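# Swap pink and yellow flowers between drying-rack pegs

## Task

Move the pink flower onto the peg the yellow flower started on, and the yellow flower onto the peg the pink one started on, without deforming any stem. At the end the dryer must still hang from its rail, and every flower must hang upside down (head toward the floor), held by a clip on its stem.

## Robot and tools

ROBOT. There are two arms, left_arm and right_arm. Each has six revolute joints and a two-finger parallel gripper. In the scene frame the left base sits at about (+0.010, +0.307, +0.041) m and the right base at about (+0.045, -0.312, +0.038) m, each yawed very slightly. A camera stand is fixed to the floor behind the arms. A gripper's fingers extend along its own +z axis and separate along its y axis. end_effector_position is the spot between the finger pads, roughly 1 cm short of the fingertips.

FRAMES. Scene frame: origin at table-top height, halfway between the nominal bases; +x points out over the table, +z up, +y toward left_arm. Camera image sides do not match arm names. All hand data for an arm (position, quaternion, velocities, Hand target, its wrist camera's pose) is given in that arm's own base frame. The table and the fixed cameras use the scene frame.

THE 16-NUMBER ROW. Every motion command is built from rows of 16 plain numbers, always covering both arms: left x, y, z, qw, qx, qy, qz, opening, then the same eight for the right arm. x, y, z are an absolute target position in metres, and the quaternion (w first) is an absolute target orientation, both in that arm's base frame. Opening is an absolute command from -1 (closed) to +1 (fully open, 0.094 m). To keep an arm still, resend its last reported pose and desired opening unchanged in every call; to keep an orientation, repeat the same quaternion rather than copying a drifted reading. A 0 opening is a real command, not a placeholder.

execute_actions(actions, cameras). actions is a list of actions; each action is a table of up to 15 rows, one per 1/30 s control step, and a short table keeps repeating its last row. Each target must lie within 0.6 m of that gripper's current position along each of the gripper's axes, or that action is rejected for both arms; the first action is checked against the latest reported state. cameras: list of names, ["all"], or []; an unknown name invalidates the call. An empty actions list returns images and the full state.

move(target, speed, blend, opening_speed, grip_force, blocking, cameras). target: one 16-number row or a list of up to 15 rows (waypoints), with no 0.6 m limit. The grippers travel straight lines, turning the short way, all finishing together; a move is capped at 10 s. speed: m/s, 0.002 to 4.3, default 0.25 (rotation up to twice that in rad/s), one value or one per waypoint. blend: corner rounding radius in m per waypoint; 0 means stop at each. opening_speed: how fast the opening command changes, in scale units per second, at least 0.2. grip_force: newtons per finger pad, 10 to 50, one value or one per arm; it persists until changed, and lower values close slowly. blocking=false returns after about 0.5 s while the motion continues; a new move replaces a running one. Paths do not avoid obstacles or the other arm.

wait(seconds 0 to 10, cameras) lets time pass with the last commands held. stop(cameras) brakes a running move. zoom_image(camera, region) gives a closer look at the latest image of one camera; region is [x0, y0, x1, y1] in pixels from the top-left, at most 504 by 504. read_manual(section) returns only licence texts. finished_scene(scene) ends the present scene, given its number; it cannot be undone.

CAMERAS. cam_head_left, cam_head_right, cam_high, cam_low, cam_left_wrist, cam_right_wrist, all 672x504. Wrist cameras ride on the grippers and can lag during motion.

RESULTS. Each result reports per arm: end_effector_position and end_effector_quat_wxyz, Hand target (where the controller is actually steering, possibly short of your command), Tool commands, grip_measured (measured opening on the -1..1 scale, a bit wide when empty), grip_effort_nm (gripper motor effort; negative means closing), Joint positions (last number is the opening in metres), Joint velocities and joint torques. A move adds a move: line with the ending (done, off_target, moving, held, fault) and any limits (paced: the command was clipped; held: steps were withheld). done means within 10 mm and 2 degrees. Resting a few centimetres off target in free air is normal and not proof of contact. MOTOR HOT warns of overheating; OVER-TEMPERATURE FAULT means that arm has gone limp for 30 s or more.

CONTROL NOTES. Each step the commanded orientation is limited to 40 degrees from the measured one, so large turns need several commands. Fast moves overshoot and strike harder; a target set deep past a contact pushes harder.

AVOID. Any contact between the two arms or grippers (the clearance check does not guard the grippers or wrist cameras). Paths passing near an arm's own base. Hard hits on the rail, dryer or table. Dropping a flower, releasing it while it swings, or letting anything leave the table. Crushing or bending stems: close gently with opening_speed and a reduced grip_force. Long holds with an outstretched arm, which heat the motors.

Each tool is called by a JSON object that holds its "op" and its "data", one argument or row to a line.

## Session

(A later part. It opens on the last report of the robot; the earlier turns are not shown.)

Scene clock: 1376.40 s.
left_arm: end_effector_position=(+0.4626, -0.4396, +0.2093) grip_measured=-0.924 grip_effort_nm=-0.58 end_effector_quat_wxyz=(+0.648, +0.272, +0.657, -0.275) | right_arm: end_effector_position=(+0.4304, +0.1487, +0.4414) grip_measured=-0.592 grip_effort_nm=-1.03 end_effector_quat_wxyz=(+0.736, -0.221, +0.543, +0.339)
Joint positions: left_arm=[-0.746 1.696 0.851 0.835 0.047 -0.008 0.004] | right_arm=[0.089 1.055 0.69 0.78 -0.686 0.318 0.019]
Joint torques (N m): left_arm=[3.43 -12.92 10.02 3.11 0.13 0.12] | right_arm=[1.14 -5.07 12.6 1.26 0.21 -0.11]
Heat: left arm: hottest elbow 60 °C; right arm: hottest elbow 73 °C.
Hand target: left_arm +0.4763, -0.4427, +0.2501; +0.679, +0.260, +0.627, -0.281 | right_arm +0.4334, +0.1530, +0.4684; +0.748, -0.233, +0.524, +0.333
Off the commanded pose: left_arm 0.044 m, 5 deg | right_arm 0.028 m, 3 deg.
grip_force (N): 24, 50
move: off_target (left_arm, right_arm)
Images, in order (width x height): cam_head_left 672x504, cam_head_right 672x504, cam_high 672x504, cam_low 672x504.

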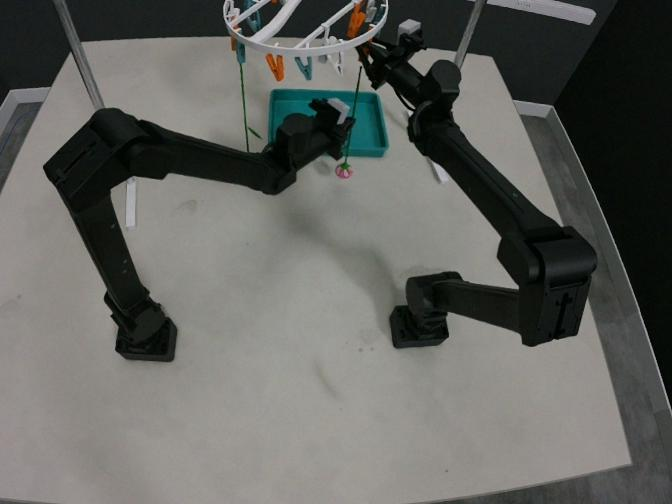

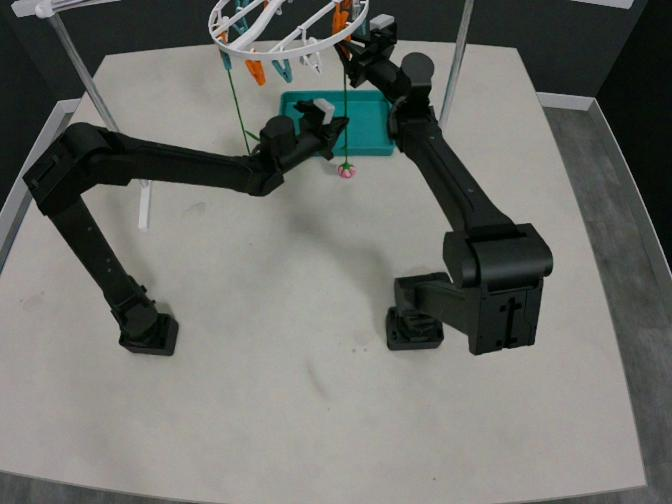

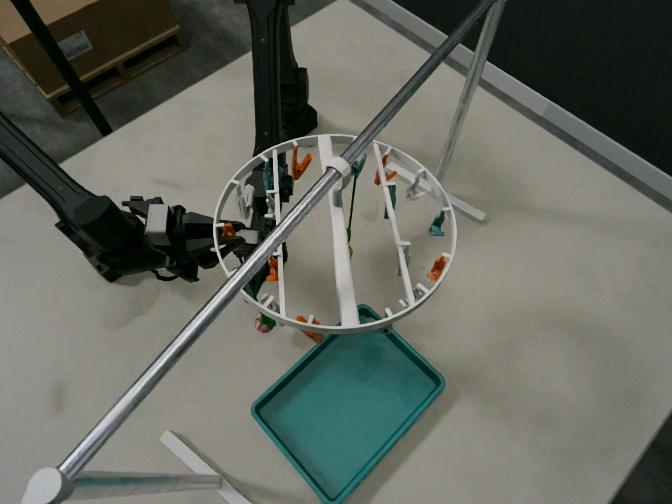

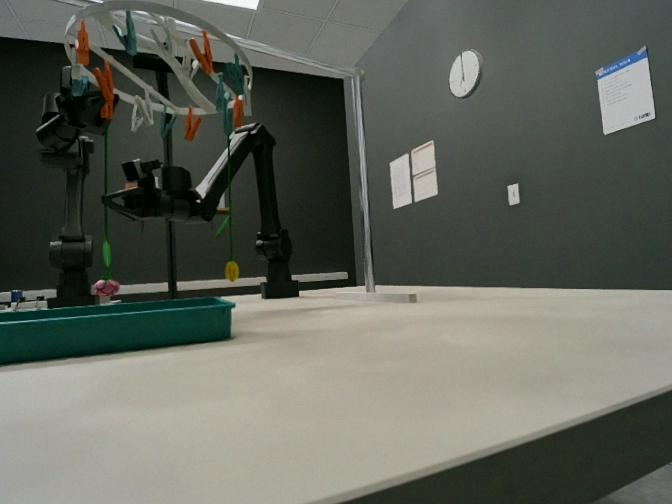

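{"op": "move", "data": {
  "target": [
    [0.4784, -0.4445, 0.2600, 0.6784, 0.2598, 0.6271, -0.2810, -1.0, 0.4350, 0.1535, 0.4690, 0.7483, -0.2333, 0.5240, 0.3332, -0.70]
  ],
  "speed": 0.05,
  "cameras": ["cam_low", "cam_head_left", "cam_head_right", "cam_high"]
}}

{"op": "zoom_image", "data": {
  "camera": "cam_high",
  "region": [225, 240, 255, 275]
}}

{"op": "zoom_image", "data": {
  "camera": "cam_low",
  "region": [95, 95, 120, 130]
}}

{"op": "zoom_image", "data": {
  "camera": "cam_head_left",
  "region": [350, 45, 380, 75]
}}

{"op": "zoom_image", "data": {
  "camera": "cam_head_right",
  "region": [330, 45, 360, 75]
}}

Scene clock: 1413.30 s.
left_arm: end_effector_position=(+0.4636, -0.4406, +0.2221) grip_measured=-0.924 grip_effort_nm=-0.58 end_effector_quat_wxyz=(+0.655, +0.269, +0.649, -0.278) | right_arm: end_effector_position=(+0.4304, +0.1487, +0.4414) grip_measured=-0.592 grip_effort_nm=-1.03 end_effector_quat_wxyz=(+0.736, -0.221, +0.543, +0.339)
Joint positions: left_arm=[-0.746 1.683 0.86 0.835 0.047 -0.008 0.004] | right_arm=[0.089 1.055 0.69 0.78 -0.686 0.318 0.019]
Joint torques (N m): left_arm=[3.43 -13.39 10.13 1.94 0.15 0.12] | right_arm=[1.32 -5.07 12.55 1.33 0.2 -0.11]
Heat: left arm: hottest elbow 58 °C; right arm: hottest elbow 74 °C.
Hand target: left_arm +0.4765, -0.4429, +0.2602; +0.679, +0.260, +0.627, -0.281 | right_arm +0.4334, +0.1530, +0.4684; +0.748, -0.233, +0.524, +0.333
Off the commanded pose: left_arm 0.041 m, 4 deg | right_arm 0.028 m, 3 deg.
grip_force (N): 24, 50
move: off_target (left_arm, right_arm)
Images, in order (width x height): cam_head_left 672x504, cam_head_right 672x504, cam_high 672x504, cam_low 672x504.

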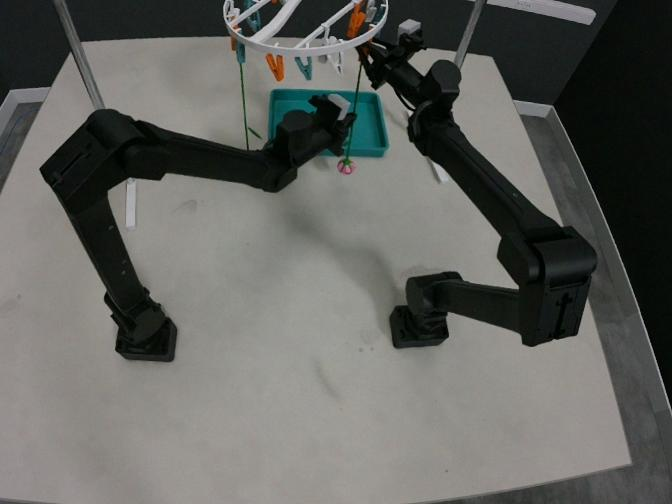

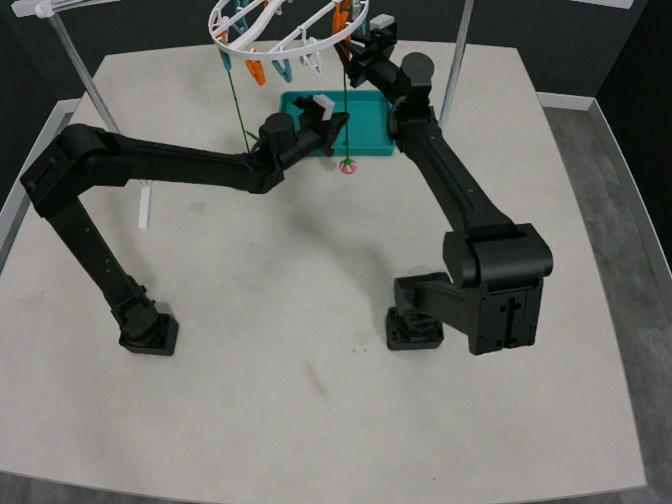

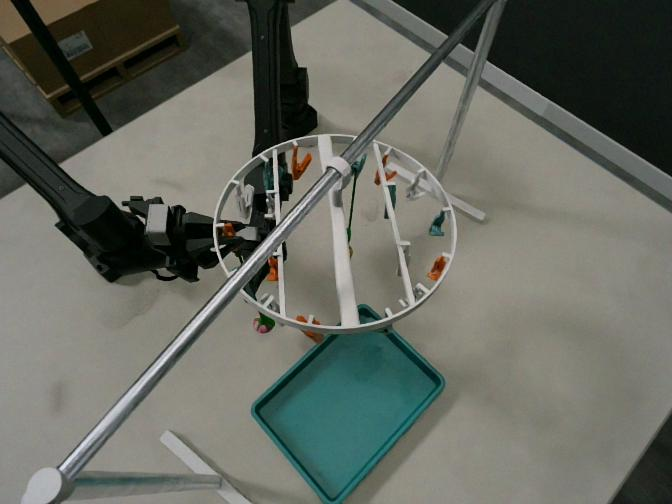

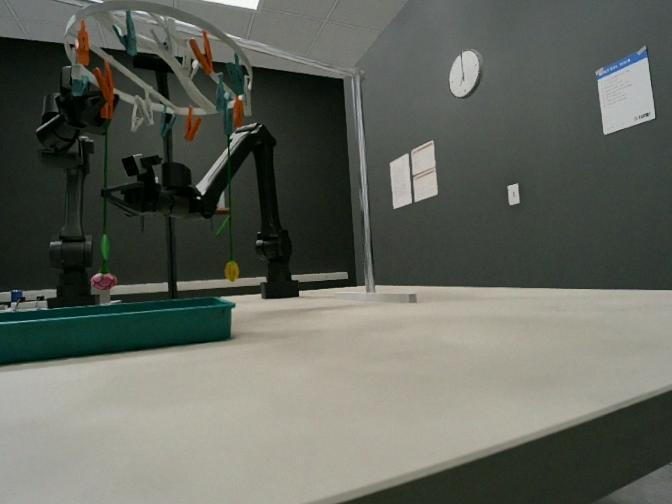

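Scaled by 14.400 from the camera's 672x504 image, which has a finer 960x720 frame.

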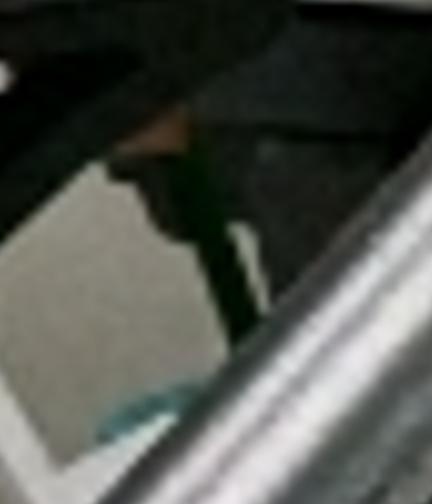

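Scaled by 14.400 from the camera's 672x504 image, which has a finer 960x720 frame.

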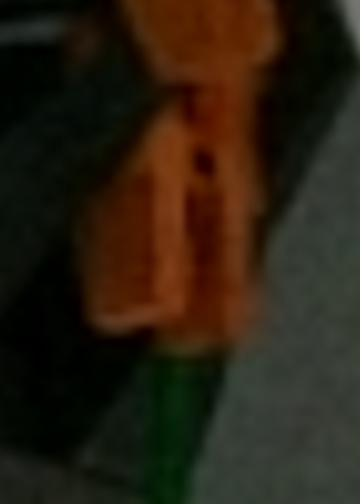

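Scaled by 16.800 from the camera's 672x504 image, which has a finer 960x720 frame.

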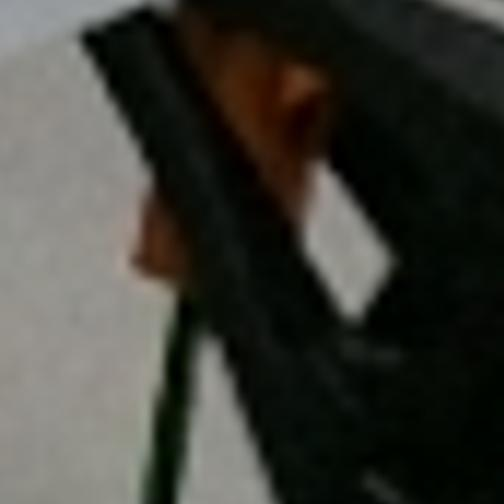

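Scaled by 16.800 from the camera's 672x504 image, which has a finer 960x720 frame.

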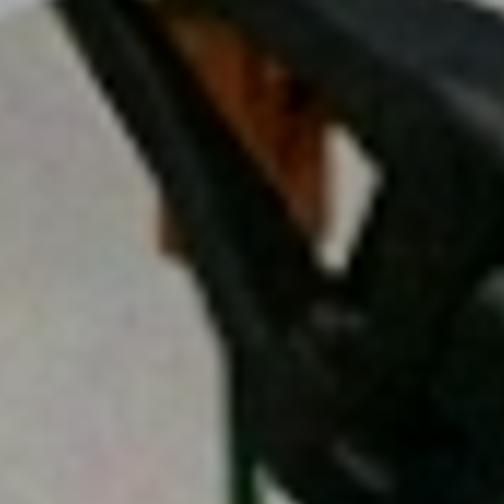

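{"op": "move", "data": {
  "target": [
    [0.4808, -0.4468, 0.2670, 0.6784, 0.2598, 0.6271, -0.2810, -1.0, 0.4350, 0.1535, 0.4690, 0.7483, -0.2333, 0.5240, 0.3332, -0.70]
  ],
  "speed": 0.04,
  "cameras": ["cam_low", "cam_head_left", "cam_head_right", "cam_high"]
}}

{"op": "zoom_image", "data": {
  "camera": "cam_high",
  "region": [225, 240, 255, 275]
}}

{"op": "zoom_image", "data": {
  "camera": "cam_low",
  "region": [95, 95, 120, 130]
}}

{"op": "zoom_image", "data": {
  "camera": "cam_head_left",
  "region": [350, 45, 380, 75]
}}

Scene clock: 1422.87 s.
left_arm: end_effector_position=(+0.4659, -0.4427, +0.2268) grip_measured=-0.924 grip_effort_nm=-0.58 end_effector_quat_wxyz=(+0.655, +0.269, +0.650, -0.277) | right_arm: end_effector_position=(+0.4304, +0.1487, +0.4414) grip_measured=-0.592 grip_effort_nm=-1.03 end_effector_quat_wxyz=(+0.736, -0.221, +0.543, +0.339)
Joint positions: left_arm=[-0.746 1.678 0.873 0.816 0.047 -0.008 0.004] | right_arm=[0.089 1.055 0.69 0.78 -0.686 0.318 0.019]
Joint torques (N m): left_arm=[3.43 -13.57 10.43 1.8 0.14 0.11] | right_arm=[1.32 -5.01 12.51 1.22 0.22 -0.11]
Heat: left arm: hottest elbow 59 °C; right arm: hottest elbow 74 °C.
Hand target: left_arm +0.4788, -0.4450, +0.2670; +0.679, +0.260, +0.627, -0.281 | right_arm +0.4334, +0.1530, +0.4684; +0.748, -0.233, +0.524, +0.333
Off the commanded pose: left_arm 0.043 m, 4 deg | right_arm 0.028 m, 3 deg.
grip_force (N): 24, 50
move: off_target (left_arm, right_arm)
Images, in order (width x height): cam_head_left 672x504, cam_head_right 672x504, cam_high 672x504, cam_low 672x504.

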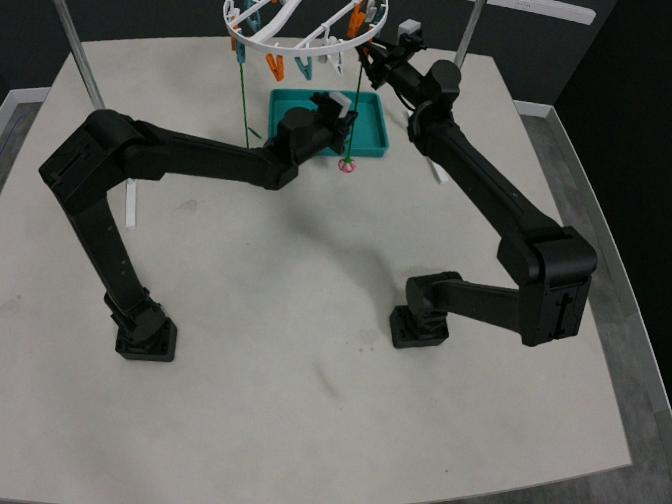

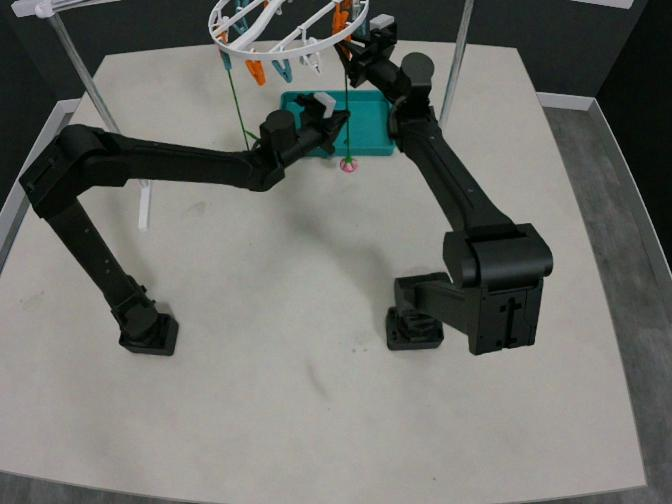

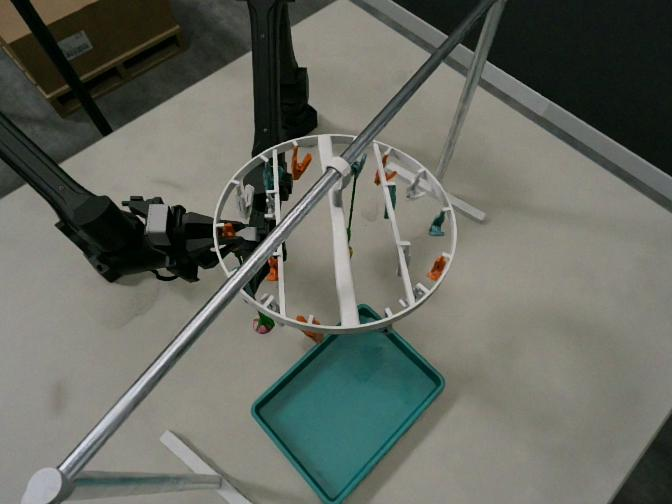

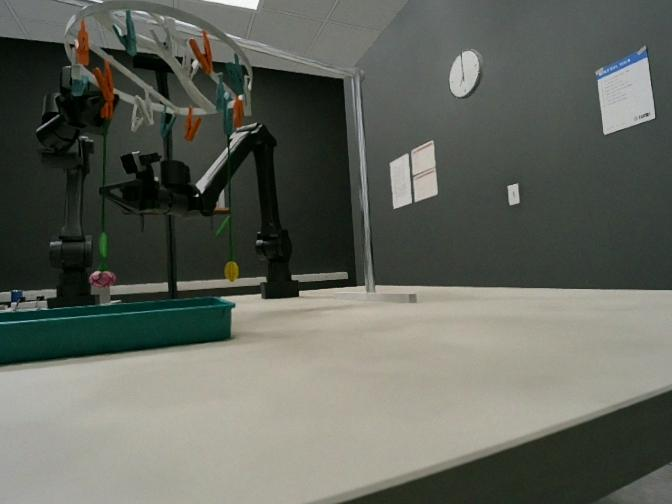

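Scaled by 14.400 from the camera's 672x504 image, which has a finer 960x720 frame.

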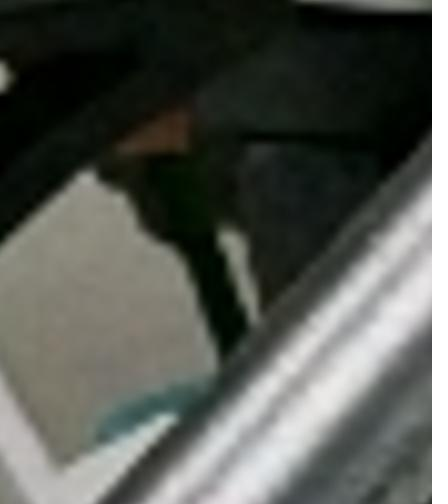

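Scaled by 14.400 from the camera's 672x504 image, which has a finer 960x720 frame.

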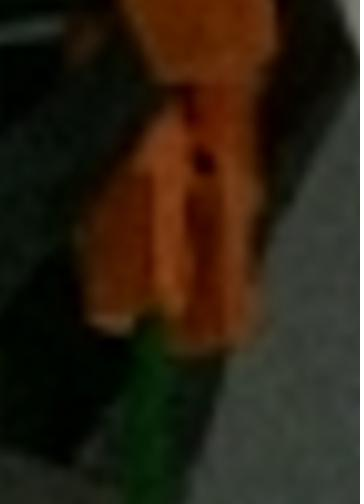

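Scaled by 16.800 from the camera's 672x504 image, which has a finer 960x720 frame.

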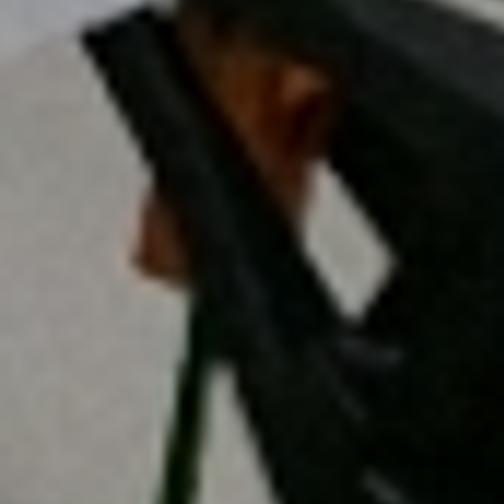

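{"op": "move", "data": {
  "target": [
    [0.4740, -0.4400, 0.2140, 0.6618, 0.2670, 0.6447, -0.2741, -1.0, 0.4350, 0.1535, 0.4690, 0.7483, -0.2333, 0.5240, 0.3332, -0.70],
    [0.4483, -0.4472, 0.2140, 0.6618, 0.2670, 0.6447, -0.2741, -1.0, 0.4350, 0.1535, 0.4690, 0.7483, -0.2333, 0.5240, 0.3332, -0.70]
  ],
  "speed": 0.05,
  "cameras": ["cam_low", "cam_head_left", "cam_head_right", "cam_high"]
}}

{"op": "zoom_image", "data": {
  "camera": "cam_high",
  "region": [225, 240, 255, 275]
}}

{"op": "zoom_image", "data": {
  "camera": "cam_low",
  "region": [95, 95, 120, 130]
}}

{"op": "zoom_image", "data": {
  "camera": "cam_head_left",
  "region": [350, 45, 380, 75]
}}

Scene clock: 1475.63 s.
left_arm: end_effector_position=(+0.4526, -0.4442, +0.1993) grip_measured=-0.924 grip_effort_nm=-0.58 end_effector_quat_wxyz=(+0.649, +0.267, +0.659, -0.270) | right_arm: end_effector_position=(+0.4304, +0.1487, +0.4414) grip_measured=-0.592 grip_effort_nm=-1.03 end_effector_quat_wxyz=(+0.736, -0.221, +0.543, +0.339)
Joint positions: left_arm=[-0.774 1.71 0.833 0.865 0.006 -0.008 0.004] | right_arm=[0.089 1.055 0.69 0.78 -0.686 0.318 0.019]
Joint torques (N m): left_arm=[1.9 -12.86 6.28 3.15 -0.06 0.15] | right_arm=[1.32 -5.13 12.55 1.31 0.21 -0.12]
Heat: left arm: hottest elbow 59 °C; right arm: hottest elbow 74 °C.
Hand target: left_arm +0.4482, -0.4472, +0.2138; +0.662, +0.267, +0.645, -0.274 | right_arm +0.4334, +0.1530, +0.4684; +0.748, -0.233, +0.524, +0.333
Off the commanded pose: left_arm 0.016 m, 2 deg | right_arm 0.028 m, 3 deg.
grip_force (N): 24, 50
move: off_target (left_arm, right_arm)
Images, in order (width x height): cam_head_left 672x504, cam_head_right 672x504, cam_high 672x504, cam_low 672x504.

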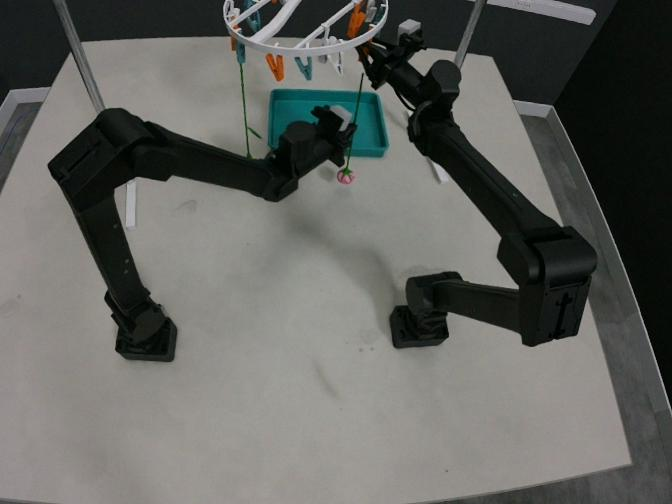

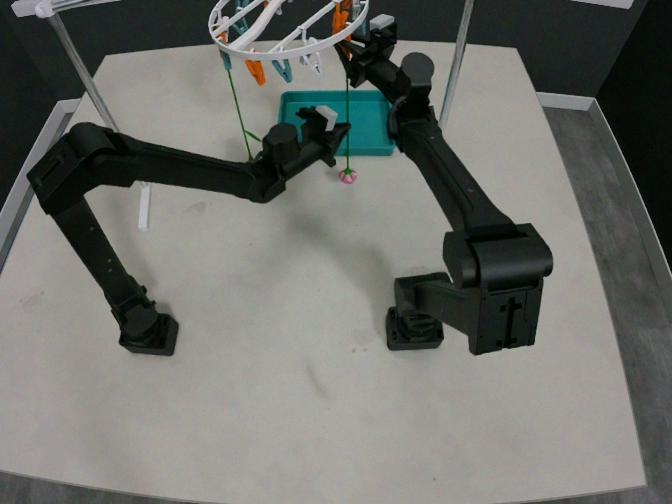

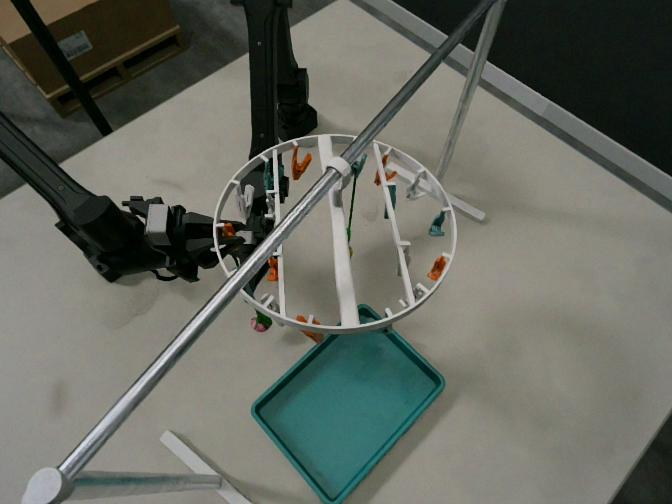

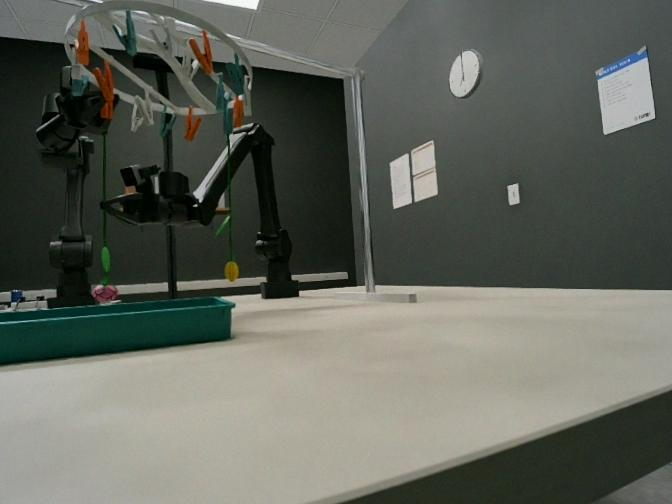

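Scaled by 14.400 from the camera's 672x504 image, which has a finer 960x720 frame.

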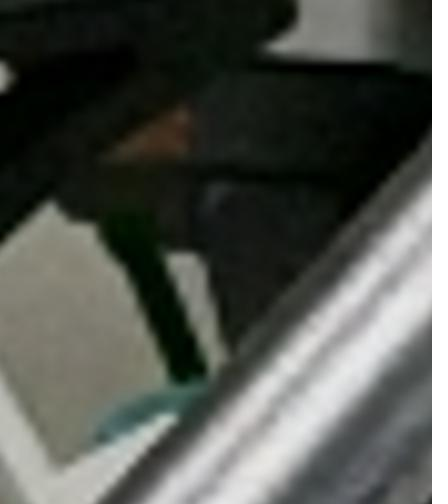

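Scaled by 14.400 from the camera's 672x504 image, which has a finer 960x720 frame.

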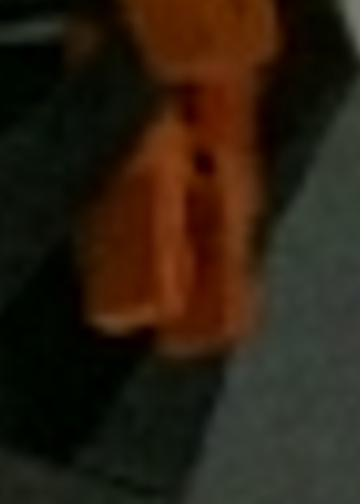

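Scaled by 16.800 from the camera's 672x504 image, which has a finer 960x720 frame.

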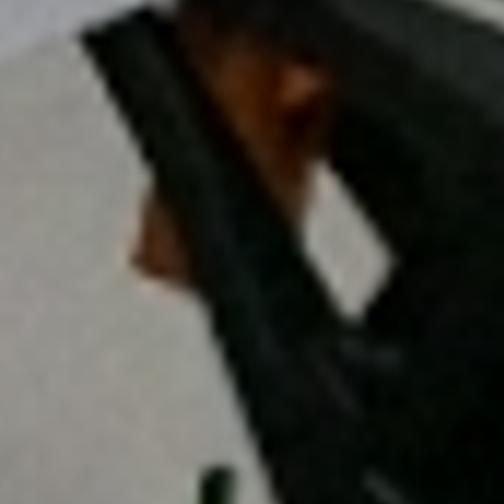

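{"op": "zoom_image", "data": {
  "camera": "cam_low",
  "region": [90, 110, 120, 150]
}}

{"op": "zoom_image", "data": {
  "camera": "cam_head_left",
  "region": [345, 55, 375, 95]
}}

{"op": "zoom_image", "data": {
  "camera": "cam_head_right",
  "region": [330, 55, 360, 95]
}}

{"op": "zoom_image", "data": {
  "camera": "cam_high",
  "region": [220, 235, 250, 275]
}}

Scaled by 12.600 from the camera's 672x504 image, which has a finer 960x720 frame.

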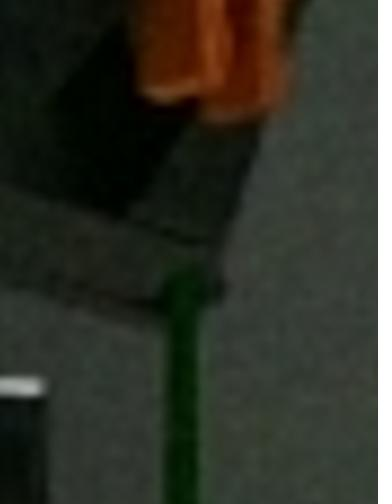

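Scaled by 12.600 from the camera's 672x504 image, which has a finer 960x720 frame.

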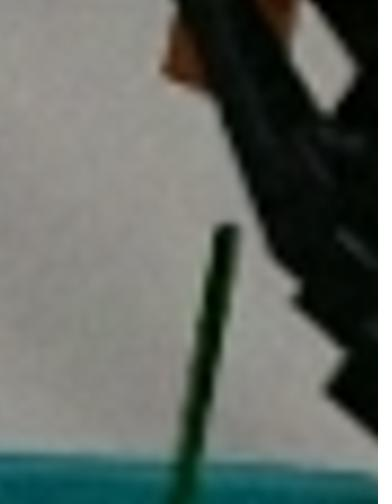

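Scaled by 12.600 from the camera's 672x504 image, which has a finer 960x720 frame.

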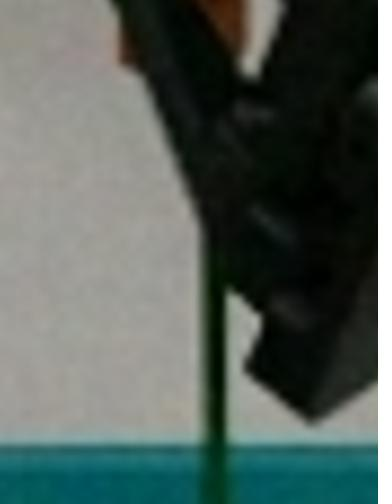

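Scaled by 12.600 from the camera's 672x504 image, which has a finer 960x720 frame.

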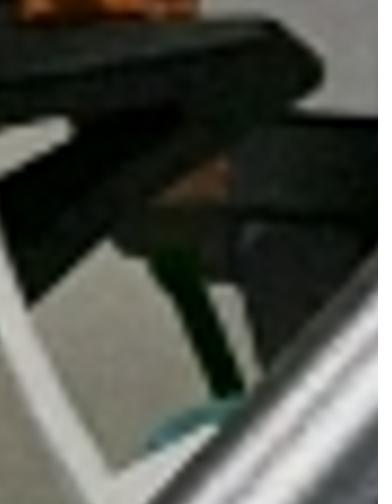

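{"op": "move", "data": {
  "target": [
    [0.4676, -0.4417, 0.2500, 0.6784, 0.2598, 0.6271, -0.2810, -1.0, 0.4350, 0.1535, 0.4690, 0.7483, -0.2333, 0.5240, 0.3332, -0.70]
  ],
  "speed": 0.06,
  "cameras": ["cam_low", "cam_head_left", "cam_head_right", "cam_high"]
}}

{"op": "zoom_image", "data": {
  "camera": "cam_low",
  "region": [90, 100, 120, 140]
}}

{"op": "zoom_image", "data": {
  "camera": "cam_head_left",
  "region": [345, 45, 375, 85]
}}

{"op": "zoom_image", "data": {
  "camera": "cam_head_right",
  "region": [330, 45, 360, 85]
}}

{"op": "zoom_image", "data": {
  "camera": "cam_high",
  "region": [220, 235, 250, 275]
}}

Scene clock: 1510.03 s.
left_arm: end_effector_position=(+0.4553, -0.4385, +0.2147) grip_measured=-0.924 grip_effort_nm=-0.58 end_effector_quat_wxyz=(+0.656, +0.268, +0.649, -0.277) | right_arm: end_effector_position=(+0.4304, +0.1487, +0.4414) grip_measured=-0.592 grip_effort_nm=-1.03 end_effector_quat_wxyz=(+0.736, -0.221, +0.543, +0.339)
Joint positions: left_arm=[-0.756 1.685 0.833 0.865 0.036 -0.008 0.004] | right_arm=[0.089 1.055 0.69 0.78 -0.686 0.318 0.019]
Joint torques (N m): left_arm=[3.31 -13.22 9.4 2.21 0.17 0.12] | right_arm=[1.26 -5.07 12.52 1.22 0.21 -0.11]
Heat: left arm: hottest elbow 55 °C; right arm: hottest elbow 75 °C.
Hand target: left_arm +0.4662, -0.4404, +0.2501; +0.679, +0.260, +0.627, -0.281 | right_arm +0.4334, +0.1530, +0.4684; +0.748, -0.233, +0.524, +0.333
Off the commanded pose: left_arm 0.038 m, 4 deg | right_arm 0.028 m, 3 deg.
grip_force (N): 24, 50
move: off_target (left_arm, right_arm)
Images, in order (width x height): cam_head_left 672x504, cam_head_right 672x504, cam_high 672x504, cam_low 672x504.

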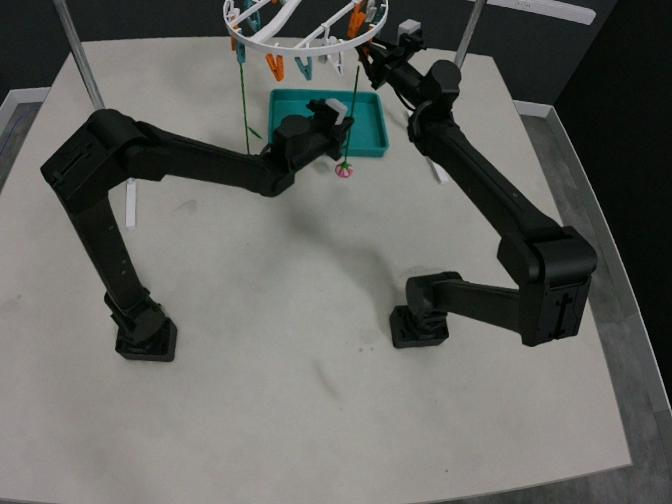

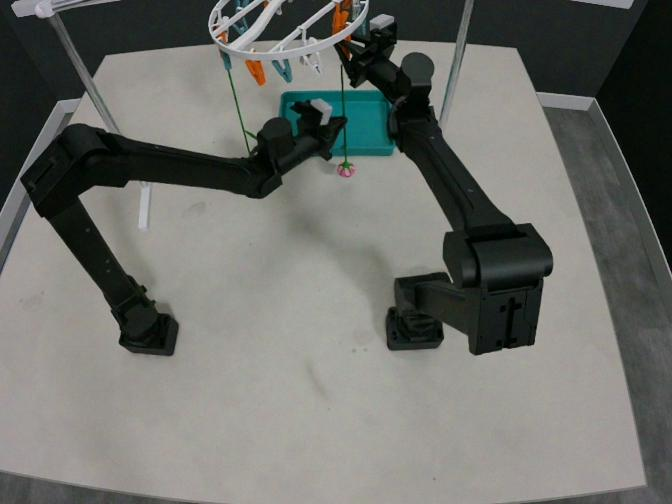

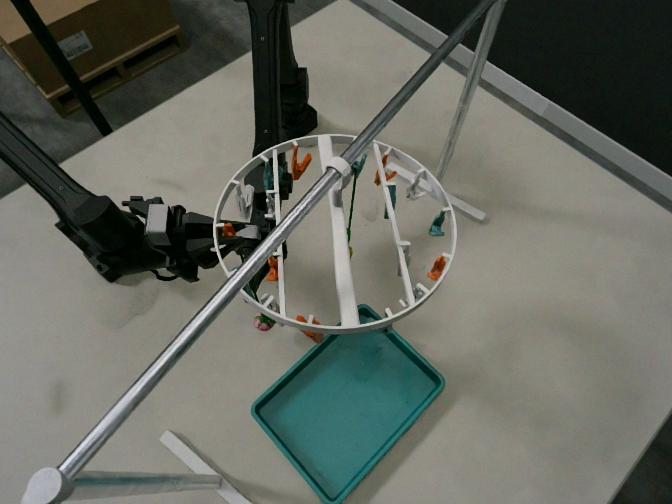

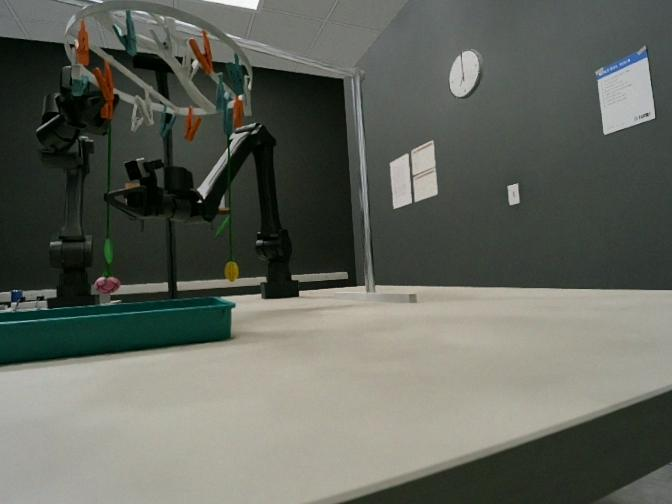

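Scaled by 12.600 from the camera's 672x504 image, which has a finer 960x720 frame.

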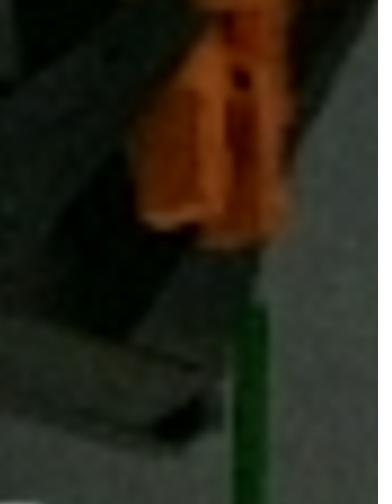

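Scaled by 12.600 from the camera's 672x504 image, which has a finer 960x720 frame.

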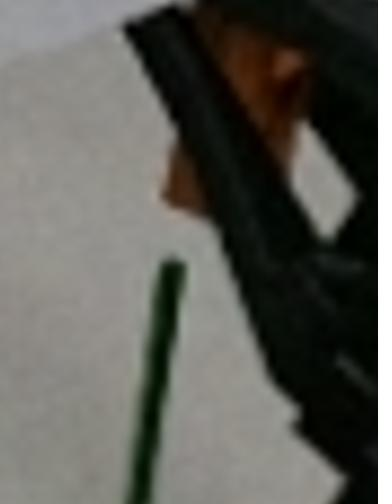

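Scaled by 12.600 from the camera's 672x504 image, which has a finer 960x720 frame.

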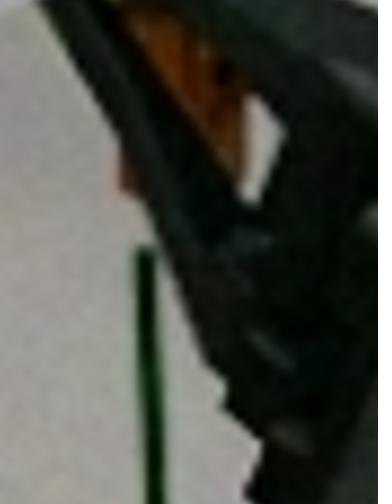

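Scaled by 12.600 from the camera's 672x504 image, which has a finer 960x720 frame.

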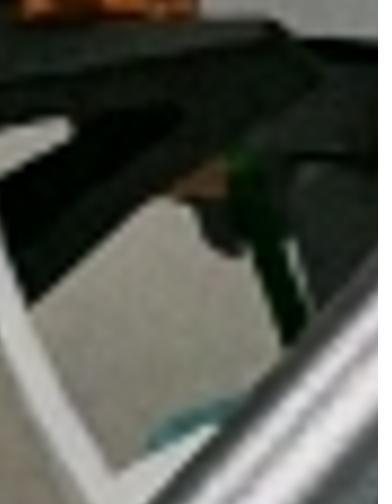

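{"op": "move", "data": {
  "target": [
    [0.4722, -0.4463, 0.2585, 0.6784, 0.2598, 0.6271, -0.2810, -1.0, 0.4350, 0.1535, 0.4690, 0.7483, -0.2333, 0.5240, 0.3332, -0.70]
  ],
  "speed": 0.05,
  "cameras": ["cam_low", "cam_head_left", "cam_head_right", "cam_high"]
}}

{"op": "zoom_image", "data": {
  "camera": "cam_low",
  "region": [90, 100, 120, 140]
}}

{"op": "zoom_image", "data": {
  "camera": "cam_head_left",
  "region": [345, 45, 375, 85]
}}

{"op": "zoom_image", "data": {
  "camera": "cam_head_right",
  "region": [330, 45, 360, 85]
}}

{"op": "zoom_image", "data": {
  "camera": "cam_high",
  "region": [220, 235, 250, 275]
}}

Scene clock: 1532.80 s.
left_arm: end_effector_position=(+0.4584, -0.4413, +0.2208) grip_measured=-0.924 grip_effort_nm=-0.58 end_effector_quat_wxyz=(+0.656, +0.268, +0.649, -0.277) | right_arm: end_effector_position=(+0.4304, +0.1487, +0.4414) grip_measured=-0.592 grip_effort_nm=-1.03 end_effector_quat_wxyz=(+0.736, -0.221, +0.543, +0.339)
Joint positions: left_arm=[-0.756 1.68 0.849 0.846 0.036 -0.008 0.004] | right_arm=[0.089 1.055 0.69 0.78 -0.686 0.318 0.019]
Joint torques (N m): left_arm=[3.31 -13.33 10.11 1.68 0.13 0.12] | right_arm=[1.26 -5.19 12.55 1.26 0.22 -0.11]
Heat: left arm: hottest elbow 56 °C; right arm: hottest elbow 75 °C.
Hand target: left_arm +0.4705, -0.4447, +0.2586; +0.679, +0.260, +0.627, -0.281 | right_arm +0.4334, +0.1530, +0.4684; +0.748, -0.233, +0.524, +0.333
Off the commanded pose: left_arm 0.040 m, 4 deg | right_arm 0.028 m, 3 deg.
grip_force (N): 24, 50
move: off_target (left_arm, right_arm)
Images, in order (width x height): cam_head_left 672x504, cam_head_right 672x504, cam_high 672x504, cam_low 672x504.

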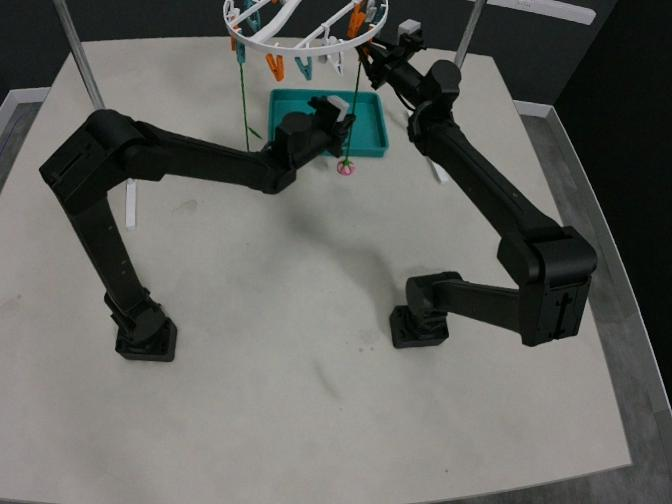

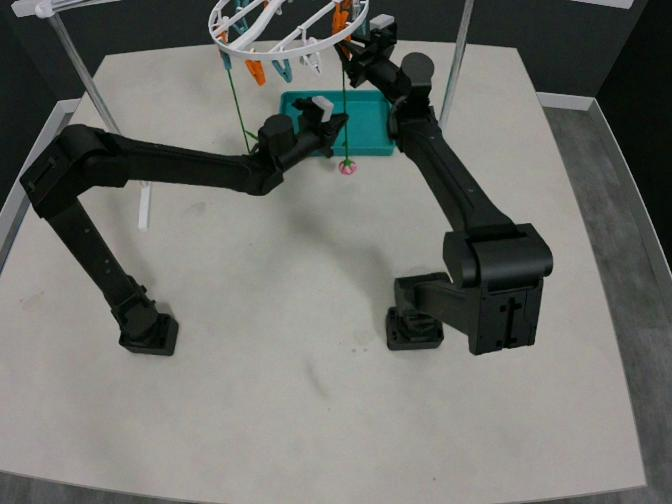

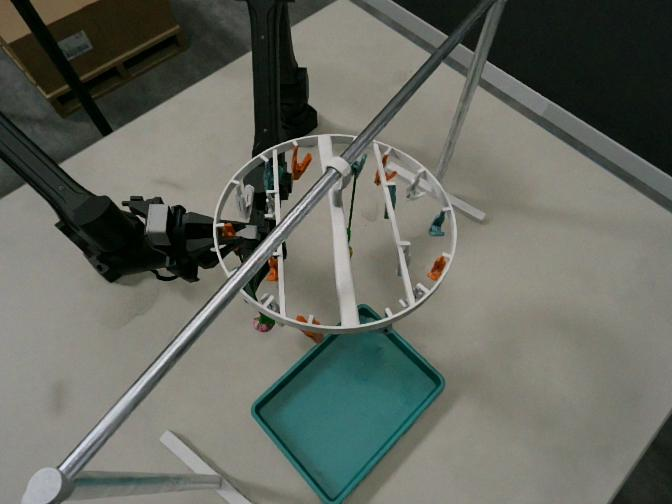

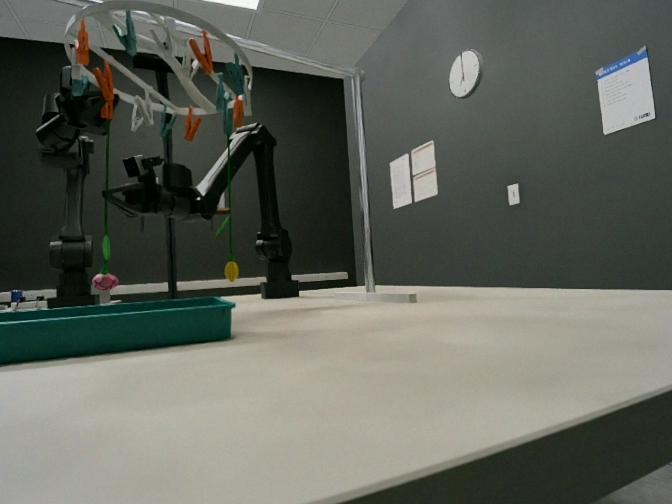

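Scaled by 12.600 from the camera's 672x504 image, which has a finer 960x720 frame.

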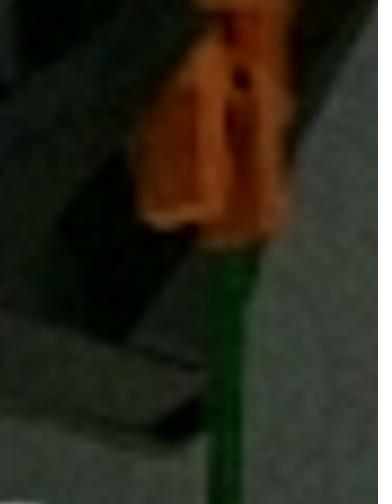

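Scaled by 12.600 from the camera's 672x504 image, which has a finer 960x720 frame.

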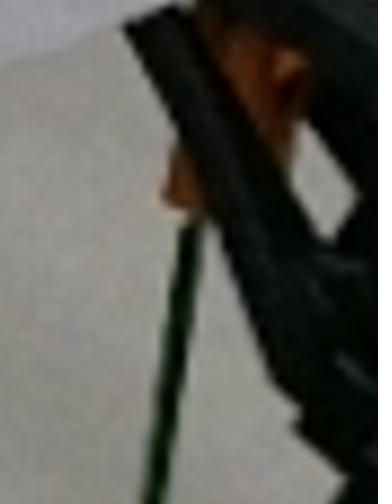

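Scaled by 12.600 from the camera's 672x504 image, which has a finer 960x720 frame.

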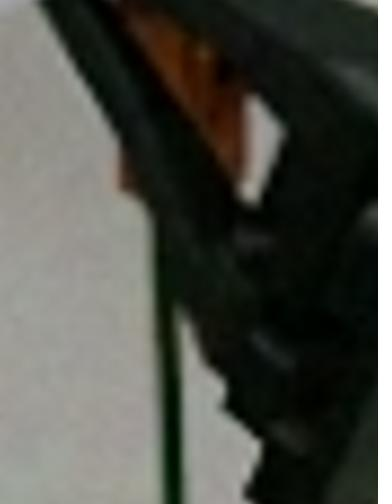

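Scaled by 12.600 from the camera's 672x504 image, which has a finer 960x720 frame.

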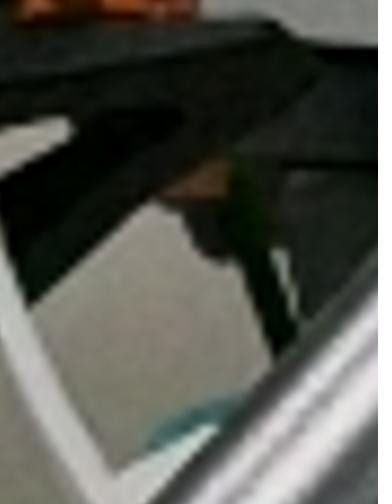

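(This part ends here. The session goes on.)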